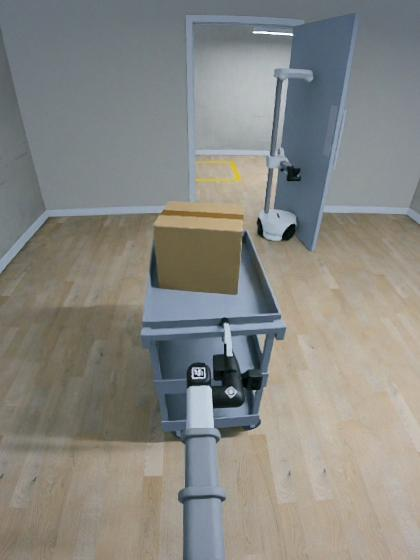

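Request:
move(
  blocking=false,
  cameras=[],
  r2={"base":{"strafe_m":0.2,"translate_m":0.02},"contact_limits":{"strafe_m":0.7},"pace":"slow"},
)

Request:
wait(
  seconds=6,
  cameras=[],
)

Request:
move(
  blocking=false,
  cameras=[],
  r2={"base":{"strafe_m":-0.09,"translate_m":0.35},"contact_limits":{"translate_m":0.7},"pace":"slow"},
)

Request:
wait(
  seconds=7,
  cameras=["r2_head_camera"],
)

Scene clock: 325.83 s.
move: r2 moving
r1: as last shown
r1.lidar_m: 5.18 0.31 0.25 - 0.25 0.25 3.76 1.14 1.07 2.73 2.93 1.70
r1.servo_current: wrist_yaw_rad=39(85) wrist_pitch_rad=46(46) wrist_roll_rad=65(65) gripper_m=39(46)
r1.contact_limits: strafe_m 0.9
r1.wrist_depth_mm: - 134 250 - 442 243 180 / - 119 135 - 452 245 182 / - 120 155 - 462 247 183 / 110 135 200 - 469 250 185 / 212 - - - 421 251 186 / 218 - 193 - 187 251 186 / 226 1537 1537 153 427 222 186
r2.base_odometry: x=-0.655 y=-0.771 heading=-2.854
r2.turned_by_wheels: -0.001
r2.turned_by_imu: -0.001
r2.base_tilt: forward=-0.7 right=+0.1
r2.lidar_m: 0.76 2.61 1.94 1.80 1.88 2.26 2.14 2.26 3.02 2.86 3.04 0.80
r2.base_status: translate_m moving; strafe_m moving
r2.joint_positions: lift_m=+0.688 arm_m=+0.365 wrist_yaw_rad=-0.004 wrist_pitch_rad=+0.003 wrist_roll_rad=+1.570 gripper_m=-0.029
r2.joint_status: not commanded
r2.measured_speeds: translate_m=+0.005 strafe_m=+0.053 rotate_rad=+0.003 lift_m=+0.000 arm_m=+0.000 wrist_yaw_rad=+0.000 wrist_pitch_rad=+0.000 wrist_roll_rad=+0.000
r2.motor_effort: lift_m=+20(21) arm_m=-4(4) wheel_0=-12(17) wheel_1=+5(8) wheel_2=-10(12)
r2.servo_current: wrist_yaw_rad=52(52) wrist_pitch_rad=46(46) wrist_roll_rad=52(52) gripper_m=91(98)
r2.contact_limits: strafe_m 0.7
r2.hand_pose: x=+0.8239 y=-0.0887 z=+0.8651 quat_wxyz=(+0.707, +0.707, +0.000, -0.003) (m; r2's base frame)
r2.wrist_depth_mm: - - - 175 236 250 249 / - - - 175 235 1756 1138 / - - - 174 234 820 - / - 433 430 173 233 842 - / - 449 442 172 231 831 - / - 455 187 171 179 - - / - - 473 - 230 - -
pictures: none
No camera images: "cameras" was empty.

Scene clock: 328.53 s.
earlier move: r2 done
r1.base_odometry: x=-1.882 y=-0.267 heading=-2.343
r1.turned_by_wheels: +0.000
r1.turned_by_imu: +0.000
r1.base_tilt: forward=-1.6 right=+1.3
r1.lidar_m: 5.17 0.31 0.25 - 0.25 0.27 3.75 1.12 1.04 2.74 2.93 1.74
r1.base_status: not commanded
r1.joint_positions: lift_m=+0.500 arm_m=+0.000 wrist_yaw_rad=+3.196 wrist_pitch_rad=+0.002 wrist_roll_rad=+0.000 gripper_m=+0.056
r1.joint_status: not commanded
r1.measured_speeds: all 0
r1.motor_effort: lift_m=+22(22) arm_m=+4(4) wheel_0=-10(11) wheel_1=+7(7) wheel_2=+1(1)
r1.servo_current: wrist_yaw_rad=65(85) wrist_pitch_rad=39(52) wrist_roll_rad=46(72) gripper_m=39(46)
r1.contact_limits: strafe_m 0.9
r1.hand_pose: x=-0.1218 y=+0.0716 z=+0.6773 quat_wxyz=(-0.027, -0.001, +0.000, +1.000) (m; r1's base frame)
r1.wrist_depth_mm: - 134 249 - 445 243 181 / - 119 135 - 452 246 181 / - 120 155 - 462 246 183 / 110 135 200 - 466 250 185 / 212 - - - 427 251 186 / 220 - 194 - 187 252 186 / 226 1499 1576 153 427 222 186
r2.base_odometry: x=-0.620 y=-0.954 heading=-2.854
r2.turned_by_wheels: +0.000
r2.turned_by_imu: +0.000
r2.base_tilt: forward=-0.6 right=+0.1
r2.lidar_m: 0.77 2.39 1.73 1.61 1.71 2.27 2.17 2.27 3.10 3.08 3.23 0.76
r2.base_status: done
r2.joint_positions: lift_m=+0.688 arm_m=+0.365 wrist_yaw_rad=-0.004 wrist_pitch_rad=+0.003 wrist_roll_rad=+1.570 gripper_m=-0.029
r2.joint_status: not commanded
r2.measured_speeds: all 0
r2.motor_effort: lift_m=+21(21) arm_m=-4(4) wheel_0=-9(18) wheel_1=+3(8) wheel_2=-7(12)
r2.servo_current: wrist_yaw_rad=52(65) wrist_pitch_rad=46(52) wrist_roll_rad=52(65) gripper_m=85(98)
r2.contact_limits: strafe_m 0.7
r2.hand_pose: x=+0.8239 y=-0.0887 z=+0.8651 quat_wxyz=(+0.707, +0.707, +0.000, -0.003) (m; r2's base frame)
r2.wrist_depth_mm: - - - 141 196 1576 - / - - - 146 203 759 - / - 410 410 150 211 - - / - 445 436 157 219 831 - / - 484 473 165 228 - - / - - 186 168 179 - - / - - - - - 1708 504
wait: 2.70 of 6 s (r2 has come to rest)
pictures: none
No camera images: "cameras" was empty.

Scene clock: 329.03 s.
move: r2 moving
r1: as last shown
r1.lidar_m: 5.18 0.30 0.25 - 0.25 0.26 3.74 1.15 1.05 2.73 2.93 1.74
r1.motor_effort: lift_m=+22(22) arm_m=+4(4) wheel_0=-10(10) wheel_1=+6(7) wheel_2=+1(1)
r1.servo_current: wrist_yaw_rad=52(65) wrist_pitch_rad=39(46) wrist_roll_rad=39(65) gripper_m=39(46)
r1.contact_limits: strafe_m 0.9
r1.wrist_depth_mm: - 134 249 - 442 242 180 / - 118 135 - 452 246 182 / - 120 155 - 462 247 183 / 110 135 201 - 466 250 186 / 211 - - - 424 251 186 / 219 - 193 - 188 252 186 / 227 1499 1537 153 427 222 186
r2.base_odometry: x=-0.632 y=-0.955 heading=-2.854
r2.turned_by_wheels: +0.000
r2.turned_by_imu: +0.001
r2.base_tilt: forward=-0.7 right=+0.1
r2.lidar_m: 0.75 2.38 1.72 1.63 1.70 2.30 2.18 2.28 3.11 3.08 3.21 0.74
r2.base_status: translate_m moving; strafe_m moving
r2.joint_positions: lift_m=+0.688 arm_m=+0.365 wrist_yaw_rad=-0.004 wrist_pitch_rad=+0.003 wrist_roll_rad=+1.570 gripper_m=-0.029
r2.joint_status: not commanded
r2.measured_speeds: translate_m=+0.050 strafe_m=-0.012 rotate_rad=+0.003 lift_m=+0.000 arm_m=+0.000 wrist_yaw_rad=+0.000 wrist_pitch_rad=+0.000 wrist_roll_rad=+0.000
r2.motor_effort: lift_m=+21(21) arm_m=+0(4) wheel_0=+8(10) wheel_1=+10(10) wheel_2=-15(16)
r2.servo_current: wrist_yaw_rad=52(59) wrist_pitch_rad=39(46) wrist_roll_rad=39(52) gripper_m=85(91)
r2.contact_limits: translate_m 0.7
r2.hand_pose: x=+0.8239 y=-0.0887 z=+0.8651 quat_wxyz=(+0.707, +0.707, +0.000, -0.003) (m; r2's base frame)
r2.wrist_depth_mm: - - - 139 194 1464 1160 / - - - 144 201 750 - / - 410 407 149 209 - - / - 442 436 155 216 820 - / - 484 466 163 224 - - / - - 186 167 178 - - / - - - - - 1708 -
pictures: none
No camera images: "cameras" was empty.

Scene clock: 333.40 s.
earlier move: r2 done
r1.base_odometry: x=-1.882 y=-0.267 heading=-2.343
r1.turned_by_wheels: +0.000
r1.turned_by_imu: +0.000
r1.base_tilt: forward=-1.6 right=+1.3
r1.lidar_m: 5.19 0.29 0.25 - 0.25 0.26 3.74 1.13 1.07 2.74 1.61 1.43
r1.base_status: not commanded
r1.joint_positions: lift_m=+0.500 arm_m=+0.000 wrist_yaw_rad=+3.196 wrist_pitch_rad=+0.002 wrist_roll_rad=+0.000 gripper_m=+0.056
r1.joint_status: not commanded
r1.measured_speeds: all 0
r1.motor_effort: lift_m=+22(22) arm_m=+4(4) wheel_0=-10(11) wheel_1=+7(7) wheel_2=+1(1)
r1.servo_current: wrist_yaw_rad=46(72) wrist_pitch_rad=46(59) wrist_roll_rad=39(72) gripper_m=46(52)
r1.contact_limits: strafe_m 0.9
r1.hand_pose: x=-0.1218 y=+0.0716 z=+0.6773 quat_wxyz=(-0.027, -0.001, +0.000, +1.000) (m; r1's base frame)
r1.wrist_depth_mm: - 134 249 - 442 242 180 / - 119 135 - 449 246 182 / - 120 155 - 459 247 183 / 110 135 201 - 469 250 185 / 212 - - - 427 252 186 / 219 - 194 - 188 252 187 / 227 1537 1537 153 430 222 186
r2.base_odometry: x=-0.980 y=-0.967 heading=-2.853
r2.turned_by_wheels: +0.001
r2.turned_by_imu: +0.005
r2.base_tilt: forward=-0.6 right=+0.1
r2.lidar_m: 0.75 2.50 1.82 1.73 1.79 2.54 2.53 2.64 3.11 2.98 3.12 0.79
r2.base_status: done
r2.joint_positions: lift_m=+0.688 arm_m=+0.365 wrist_yaw_rad=+0.003 wrist_pitch_rad=+0.003 wrist_roll_rad=+1.570 gripper_m=-0.029
r2.joint_status: not commanded
r2.measured_speeds: all 0
r2.motor_effort: lift_m=+20(21) arm_m=+4(4) wheel_0=+9(18) wheel_1=+7(10) wheel_2=-2(16)
r2.servo_current: wrist_yaw_rad=46(65) wrist_pitch_rad=39(52) wrist_roll_rad=52(72) gripper_m=91(98)
r2.contact_limits: translate_m 0.7
r2.hand_pose: x=+0.8245 y=-0.0866 z=+0.8651 quat_wxyz=(+0.707, +0.707, +0.002, +0.000) (m; r2's base frame)
r2.wrist_depth_mm: - - - 175 236 244 244 / - - - 174 236 1661 1160 / - - - 174 235 820 - / - 452 436 174 233 831 - / - 449 445 172 232 842 - / - 459 190 171 178 - - / - - 466 - 229 - -
wait: 4.37 of 7 s (r2 has come to rest)
pictures: r2_head_camera
Images, in order (width x height): r2_head_camera 420x560.

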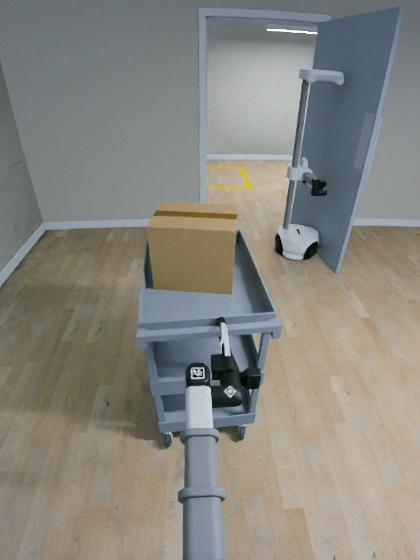

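Request:
move(
  blocking=false,
  cameras=[],
  r2={"base":{"strafe_m":-0.78,"translate_m":-0.2},"contact_limits":{"strafe_m":0.7},"pace":"slow"},
)

Request:
wait(
  seconds=10,
  cameras=[],
)

Request:
move(
  blocking=false,
  cameras=[],
  r2={"base":{"strafe_m":0.48,"translate_m":0.02},"contact_limits":{"strafe_m":0.7},"pace":"slow"},
)

Request:
wait(
  seconds=8,
  cameras=["r2_head_camera"],
)

Scene clock: 343.67 s.
move: r2 moving
r1: as last shown
r1.lidar_m: 5.18 0.30 0.25 - 0.25 0.25 3.73 1.14 1.05 2.72 1.60 1.43
r1.motor_effort: lift_m=+22(22) arm_m=+4(4) wheel_0=-11(11) wheel_1=+7(7) wheel_2=+1(1)
r1.servo_current: wrist_yaw_rad=46(52) wrist_pitch_rad=39(52) wrist_roll_rad=46(59) gripper_m=46(46)
r1.contact_limits: strafe_m 0.9
r1.wrist_depth_mm: - 134 249 - 439 241 180 / - 119 135 - 455 245 182 / - 120 155 - 462 248 183 / 110 135 200 - 466 251 185 / 211 - - - 421 250 187 / 219 - 194 - 187 252 187 / 227 1499 1537 153 430 221 186
r2.base_odometry: x=-0.981 y=-0.955 heading=-2.851
r2.turned_by_wheels: +0.002
r2.turned_by_imu: +0.003
r2.base_tilt: forward=-0.7 right=+0.1
r2.lidar_m: 0.75 2.51 1.84 1.76 1.81 2.56 2.52 2.62 3.09 2.97 3.12 0.82
r2.base_status: translate_m moving; strafe_m moving
r2.joint_positions: lift_m=+0.688 arm_m=+0.365 wrist_yaw_rad=+0.008 wrist_pitch_rad=+0.003 wrist_roll_rad=+1.570 gripper_m=-0.029
r2.joint_status: not commanded
r2.measured_speeds: translate_m=-0.013 strafe_m=-0.049 rotate_rad=+0.002 lift_m=+0.000 arm_m=+0.000 wrist_yaw_rad=+0.013 wrist_pitch_rad=+0.000 wrist_roll_rad=+0.000
r2.motor_effort: lift_m=+20(21) arm_m=+4(4) wheel_0=+17(17) wheel_1=-5(6) wheel_2=+16(16)
r2.servo_current: wrist_yaw_rad=39(72) wrist_pitch_rad=39(46) wrist_roll_rad=46(52) gripper_m=91(91)
r2.contact_limits: strafe_m 0.7
r2.hand_pose: x=+0.8249 y=-0.0852 z=+0.8651 quat_wxyz=(+0.707, +0.707, +0.004, +0.002) (m; r2's base frame)
r2.wrist_depth_mm: - - - 174 235 241 242 / - - - 173 234 1618 1160 / - - - 173 233 809 - / - 433 433 173 233 831 - / - 442 442 172 232 831 - / - 459 452 171 179 - - / - - 473 - 231 - -
pictures: none
No camera images: "cameras" was empty.

Scene clock: 352.47 s.
earlier move: r2 done
r1.base_odometry: x=-1.882 y=-0.267 heading=-2.343
r1.turned_by_wheels: +0.000
r1.turned_by_imu: -0.001
r1.base_tilt: forward=-1.6 right=+1.3
r1.lidar_m: 1.78 0.31 0.25 - 0.25 0.27 3.76 1.14 1.05 2.73 2.90 1.71
r1.base_status: not commanded
r1.joint_positions: lift_m=+0.500 arm_m=+0.000 wrist_yaw_rad=+3.196 wrist_pitch_rad=+0.002 wrist_roll_rad=+0.000 gripper_m=+0.056
r1.joint_status: not commanded
r1.measured_speeds: all 0
r1.motor_effort: lift_m=+22(22) arm_m=+4(4) wheel_0=-10(11) wheel_1=+7(7) wheel_2=+1(1)
r1.servo_current: wrist_yaw_rad=33(72) wrist_pitch_rad=39(59) wrist_roll_rad=39(65) gripper_m=39(52)
r1.contact_limits: strafe_m 0.9
r1.hand_pose: x=-0.1218 y=+0.0716 z=+0.6773 quat_wxyz=(-0.027, -0.001, +0.000, +1.000) (m; r1's base frame)
r1.wrist_depth_mm: - 134 250 - 445 243 181 / - 119 135 - 452 244 182 / - 120 155 - 455 248 185 / 110 135 201 - 473 249 185 / 211 - - - 424 252 186 / 219 - 193 - 188 252 186 / 227 1576 1537 153 427 221 186
r2.base_odometry: x=-1.012 y=-0.163 heading=-2.851
r2.turned_by_wheels: -0.001
r2.turned_by_imu: +0.009
r2.base_tilt: forward=-0.7 right=+0.0
r2.lidar_m: 0.57 0.64 2.61 2.50 2.64 2.43 2.32 2.44 2.32 2.19 2.33 3.19
r2.base_status: done
r2.joint_positions: lift_m=+0.688 arm_m=+0.365 wrist_yaw_rad=+0.019 wrist_pitch_rad=+0.003 wrist_roll_rad=+1.570 gripper_m=-0.029
r2.joint_status: not commanded
r2.measured_speeds: all 0
r2.motor_effort: lift_m=+20(21) arm_m=-3(4) wheel_0=+11(23) wheel_1=+2(8) wheel_2=+7(20)
r2.servo_current: wrist_yaw_rad=104(117) wrist_pitch_rad=46(52) wrist_roll_rad=39(65) gripper_m=91(98)
r2.contact_limits: strafe_m 0.7
r2.hand_pose: x=+0.8259 y=-0.0820 z=+0.8651 quat_wxyz=(+0.707, +0.707, +0.008, +0.006) (m; r2's base frame)
r2.wrist_depth_mm: - - - - - 1661 1138 / - - - - - 1618 1182 / - - - 327 - 1708 1160 / - - - 312 353 368 366 / - - - 202 286 1661 1229 / - - - 160 179 1576 477 / - - - - 203 559 -
wait: 8.80 of 10 s (r2 has come to rest)
pictures: none
No camera images: "cameras" was empty.

Scene clock: 352.97 s.
move: r2 moving
r1: as last shown
r1.turned_by_imu: +0.000
r1.lidar_m: 1.79 0.30 0.25 - 0.25 0.25 3.77 1.16 1.03 2.74 2.94 1.71
r1.motor_effort: lift_m=+22(22) arm_m=+4(4) wheel_0=-10(10) wheel_1=+7(7) wheel_2=+1(1)
r1.servo_current: wrist_yaw_rad=46(59) wrist_pitch_rad=39(46) wrist_roll_rad=46(52) gripper_m=33(46)
r1.contact_limits: strafe_m 0.9
r1.wrist_depth_mm: - 134 249 - 442 242 181 / - 118 135 - 452 245 182 / - 120 154 - 462 246 183 / 110 135 201 - 466 251 185 / 212 - - - 427 251 186 / 218 - 193 - 187 252 186 / 227 1537 1537 153 427 221 186
r2.base_odometry: x=-1.008 y=-0.176 heading=-2.852
r2.turned_by_wheels: -0.001
r2.turned_by_imu: -0.001
r2.base_tilt: forward=-0.7 right=+0.1
r2.lidar_m: 0.56 0.66 2.61 2.51 2.63 2.43 2.33 2.47 2.31 2.23 2.32 3.26
r2.base_status: translate_m moving; strafe_m moving
r2.joint_positions: lift_m=+0.688 arm_m=+0.365 wrist_yaw_rad=+0.016 wrist_pitch_rad=+0.003 wrist_roll_rad=+1.570 gripper_m=-0.029
r2.joint_status: not commanded
r2.measured_speeds: translate_m=+0.002 strafe_m=+0.053 rotate_rad=-0.003 lift_m=+0.000 arm_m=+0.000 wrist_yaw_rad=-0.022 wrist_pitch_rad=+0.000 wrist_roll_rad=+0.000
r2.motor_effort: lift_m=+20(21) arm_m=-4(4) wheel_0=-10(10) wheel_1=+10(11) wheel_2=-10(10)
r2.servo_current: wrist_yaw_rad=104(111) wrist_pitch_rad=39(46) wrist_roll_rad=39(59) gripper_m=91(91)
r2.contact_limits: strafe_m 0.7
r2.hand_pose: x=+0.8256 y=-0.0829 z=+0.8651 quat_wxyz=(+0.707, +0.707, +0.007, +0.005) (m; r2's base frame)
r2.wrist_depth_mm: - - - - - 1618 1182 / - - - - - 1661 1160 / - - - 327 - 1708 1182 / - - - 312 353 362 373 / - - - 202 287 1708 1229 / - - - 160 180 1576 484 / - - - - 204 191 -
pictures: none
No camera images: "cameras" was empty.

Scene clock: 358.43 s.
earlier move: r2 done
r1.base_odometry: x=-1.882 y=-0.267 heading=-2.343
r1.turned_by_wheels: +0.000
r1.turned_by_imu: +0.000
r1.base_tilt: forward=-1.6 right=+1.3
r1.lidar_m: 2.83 0.30 0.25 - 0.25 0.26 3.72 1.19 1.05 2.72 2.93 1.43
r1.base_status: not commanded
r1.joint_positions: lift_m=+0.500 arm_m=+0.000 wrist_yaw_rad=+3.196 wrist_pitch_rad=+0.002 wrist_roll_rad=+0.000 gripper_m=+0.056
r1.joint_status: not commanded
r1.measured_speeds: all 0
r1.motor_effort: lift_m=+22(22) arm_m=+4(4) wheel_0=-10(11) wheel_1=+7(7) wheel_2=+1(1)
r1.servo_current: wrist_yaw_rad=39(72) wrist_pitch_rad=39(52) wrist_roll_rad=39(72) gripper_m=33(52)
r1.contact_limits: strafe_m 0.9
r1.hand_pose: x=-0.1218 y=+0.0716 z=+0.6773 quat_wxyz=(-0.027, -0.001, +0.000, +1.000) (m; r1's base frame)
r1.wrist_depth_mm: - 134 249 - 445 243 181 / - 119 135 - 452 245 182 / - 120 155 - 462 247 184 / 110 135 201 - 466 250 185 / 211 - - - 424 251 186 / 220 - 194 - 188 251 186 / 226 1537 1537 153 430 222 186
r2.base_odometry: x=-0.895 y=-0.629 heading=-2.852
r2.turned_by_wheels: +0.000
r2.turned_by_imu: -0.004
r2.base_tilt: forward=-0.6 right=+0.0
r2.lidar_m: 0.74 2.91 2.14 2.04 2.09 2.46 2.36 2.45 2.79 2.69 2.79 0.83
r2.base_status: done
r2.joint_positions: lift_m=+0.688 arm_m=+0.365 wrist_yaw_rad=-0.005 wrist_pitch_rad=+0.003 wrist_roll_rad=+1.570 gripper_m=-0.029
r2.joint_status: not commanded
r2.measured_speeds: all 0
r2.motor_effort: lift_m=+21(21) arm_m=-4(4) wheel_0=-6(22) wheel_1=+3(11) wheel_2=-5(21)
r2.servo_current: wrist_yaw_rad=59(111) wrist_pitch_rad=39(52) wrist_roll_rad=46(65) gripper_m=85(98)
r2.contact_limits: strafe_m 0.7
r2.hand_pose: x=+0.8238 y=-0.0890 z=+0.8651 quat_wxyz=(+0.707, +0.707, -0.001, -0.003) (m; r2's base frame)
r2.wrist_depth_mm: - - - 188 253 259 259 / - - - 183 247 1576 1160 / - - - 181 242 1661 - / - - 508 178 237 842 - / - 439 436 174 233 820 - / - 445 186 170 179 - - / - - 449 - 224 - -
wait: 5.47 of 8 s (r2 has come to rest)
pictures: r2_head_camera
Images, in order (width x height): r2_head_camera 420x560.

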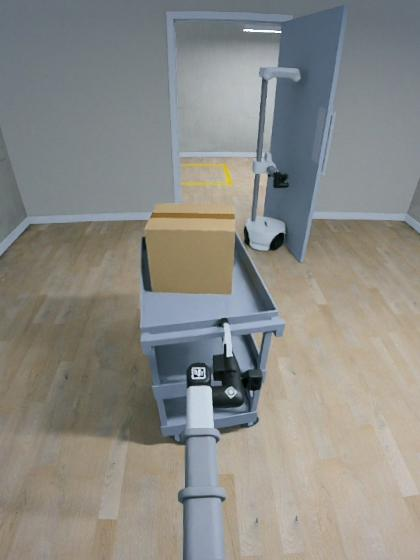

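Request:
move(
  blocking=false,
  cameras=[],
  r2={"base":{"translate_m":0.35,"strafe_m":0.05},"contact_limits":{"translate_m":0.7},"pace":"slow"},
)

Request:
wait(
  seconds=8,
  cameras=["r2_head_camera"],
)

Scene clock: 363.37 s.
move: r2 moving
r1: as last shown
r1.base_tilt: forward=-1.6 right=+1.2
r1.lidar_m: 2.84 0.30 0.25 - 0.25 0.26 3.75 1.15 1.05 2.73 2.91 1.47
r1.motor_effort: lift_m=+22(22) arm_m=+4(4) wheel_0=-10(10) wheel_1=+7(7) wheel_2=+1(1)
r1.servo_current: wrist_yaw_rad=46(65) wrist_pitch_rad=39(46) wrist_roll_rad=26(59) gripper_m=39(46)
r1.contact_limits: strafe_m 0.9
r1.wrist_depth_mm: - 134 249 - 442 243 180 / - 119 135 - 449 245 182 / - 120 155 - 462 248 183 / 110 135 201 - 466 250 184 / 212 - - - 421 252 186 / 218 - 193 - 187 252 186 / 227 1537 1537 154 433 221 186
r2.base_odometry: x=-0.906 y=-0.634 heading=-2.852
r2.turned_by_wheels: +0.000
r2.turned_by_imu: +0.000
r2.base_tilt: forward=-0.7 right=+0.1
r2.lidar_m: 0.72 2.90 2.13 2.03 2.12 2.48 2.37 2.45 2.80 2.69 2.81 0.77
r2.base_status: translate_m moving; strafe_m moving
r2.joint_positions: lift_m=+0.688 arm_m=+0.365 wrist_yaw_rad=-0.005 wrist_pitch_rad=+0.003 wrist_roll_rad=+1.570 gripper_m=-0.029
r2.joint_status: not commanded
r2.measured_speeds: translate_m=+0.049 strafe_m=+0.007 rotate_rad=+0.001 lift_m=+0.000 arm_m=+0.000 wrist_yaw_rad=+0.000 wrist_pitch_rad=+0.000 wrist_roll_rad=+0.000
r2.motor_effort: lift_m=+21(21) arm_m=-3(4) wheel_0=+6(9) wheel_1=+8(8) wheel_2=-15(16)
r2.servo_current: wrist_yaw_rad=46(59) wrist_pitch_rad=39(46) wrist_roll_rad=52(59) gripper_m=91(91)
r2.contact_limits: translate_m 0.7
r2.hand_pose: x=+0.8238 y=-0.0890 z=+0.8651 quat_wxyz=(+0.707, +0.707, -0.001, -0.003) (m; r2's base frame)
r2.wrist_depth_mm: - - - 214 253 259 259 / - - - 185 247 1576 1160 / - - - 180 242 1618 - / - - 530 236 236 842 - / - 436 433 174 232 820 - / - 442 187 169 178 - - / - - 445 - 224 - -
pictures: none
No camera images: "cameras" was empty.

Scene clock: 367.67 s.
earlier move: r2 done
r1.base_odometry: x=-1.882 y=-0.267 heading=-2.343
r1.turned_by_wheels: +0.000
r1.turned_by_imu: +0.000
r1.base_tilt: forward=-1.6 right=+1.2
r1.lidar_m: 5.17 0.29 0.25 - 0.25 0.27 3.76 1.14 1.03 2.73 1.39 1.18
r1.base_status: not commanded
r1.joint_positions: lift_m=+0.500 arm_m=+0.000 wrist_yaw_rad=+3.196 wrist_pitch_rad=+0.002 wrist_roll_rad=+0.000 gripper_m=+0.056
r1.joint_status: not commanded
r1.measured_speeds: all 0
r1.motor_effort: lift_m=+22(22) arm_m=+4(4) wheel_0=-11(11) wheel_1=+7(7) wheel_2=+1(1)
r1.servo_current: wrist_yaw_rad=52(78) wrist_pitch_rad=39(52) wrist_roll_rad=52(72) gripper_m=46(52)
r1.contact_limits: strafe_m 0.9
r1.hand_pose: x=-0.1218 y=+0.0716 z=+0.6773 quat_wxyz=(-0.027, -0.001, +0.000, +1.000) (m; r1's base frame)
r1.wrist_depth_mm: - 134 248 - 439 243 180 / - 118 135 - 452 245 182 / - 120 155 - 462 247 184 / 110 135 202 - 466 251 185 / 211 - - - 424 252 187 / 219 - 195 - 188 252 186 / 225 1537 1537 153 430 220 186
r2.base_odometry: x=-1.215 y=-0.777 heading=-2.851
r2.turned_by_wheels: +0.001
r2.turned_by_imu: +0.003
r2.base_tilt: forward=-0.6 right=+0.1
r2.lidar_m: 0.74 2.84 2.09 1.99 2.05 2.83 2.69 2.81 2.86 2.76 2.89 0.78
r2.base_status: done
r2.joint_positions: lift_m=+0.688 arm_m=+0.365 wrist_yaw_rad=-0.001 wrist_pitch_rad=+0.003 wrist_roll_rad=+1.570 gripper_m=-0.029
r2.joint_status: not commanded
r2.measured_speeds: all 0
r2.motor_effort: lift_m=+20(21) arm_m=-3(4) wheel_0=+6(14) wheel_1=+7(10) wheel_2=-5(17)
r2.servo_current: wrist_yaw_rad=39(65) wrist_pitch_rad=39(46) wrist_roll_rad=39(65) gripper_m=85(98)
r2.contact_limits: translate_m 0.7
r2.hand_pose: x=+0.8242 y=-0.0876 z=+0.8651 quat_wxyz=(+0.707, +0.707, +0.001, -0.001) (m; r2's base frame)
r2.wrist_depth_mm: - - - 178 241 249 250 / - - - 177 237 1661 1098 / - - - 175 236 1537 - / - - 430 174 235 842 - / - 439 439 172 232 831 - / - 449 187 170 178 - - / - - 462 - 227 - -
wait: 4.30 of 8 s (r2 has come to rest)
pictures: r2_head_camera
Images, in order (width x height): r2_head_camera 420x560.

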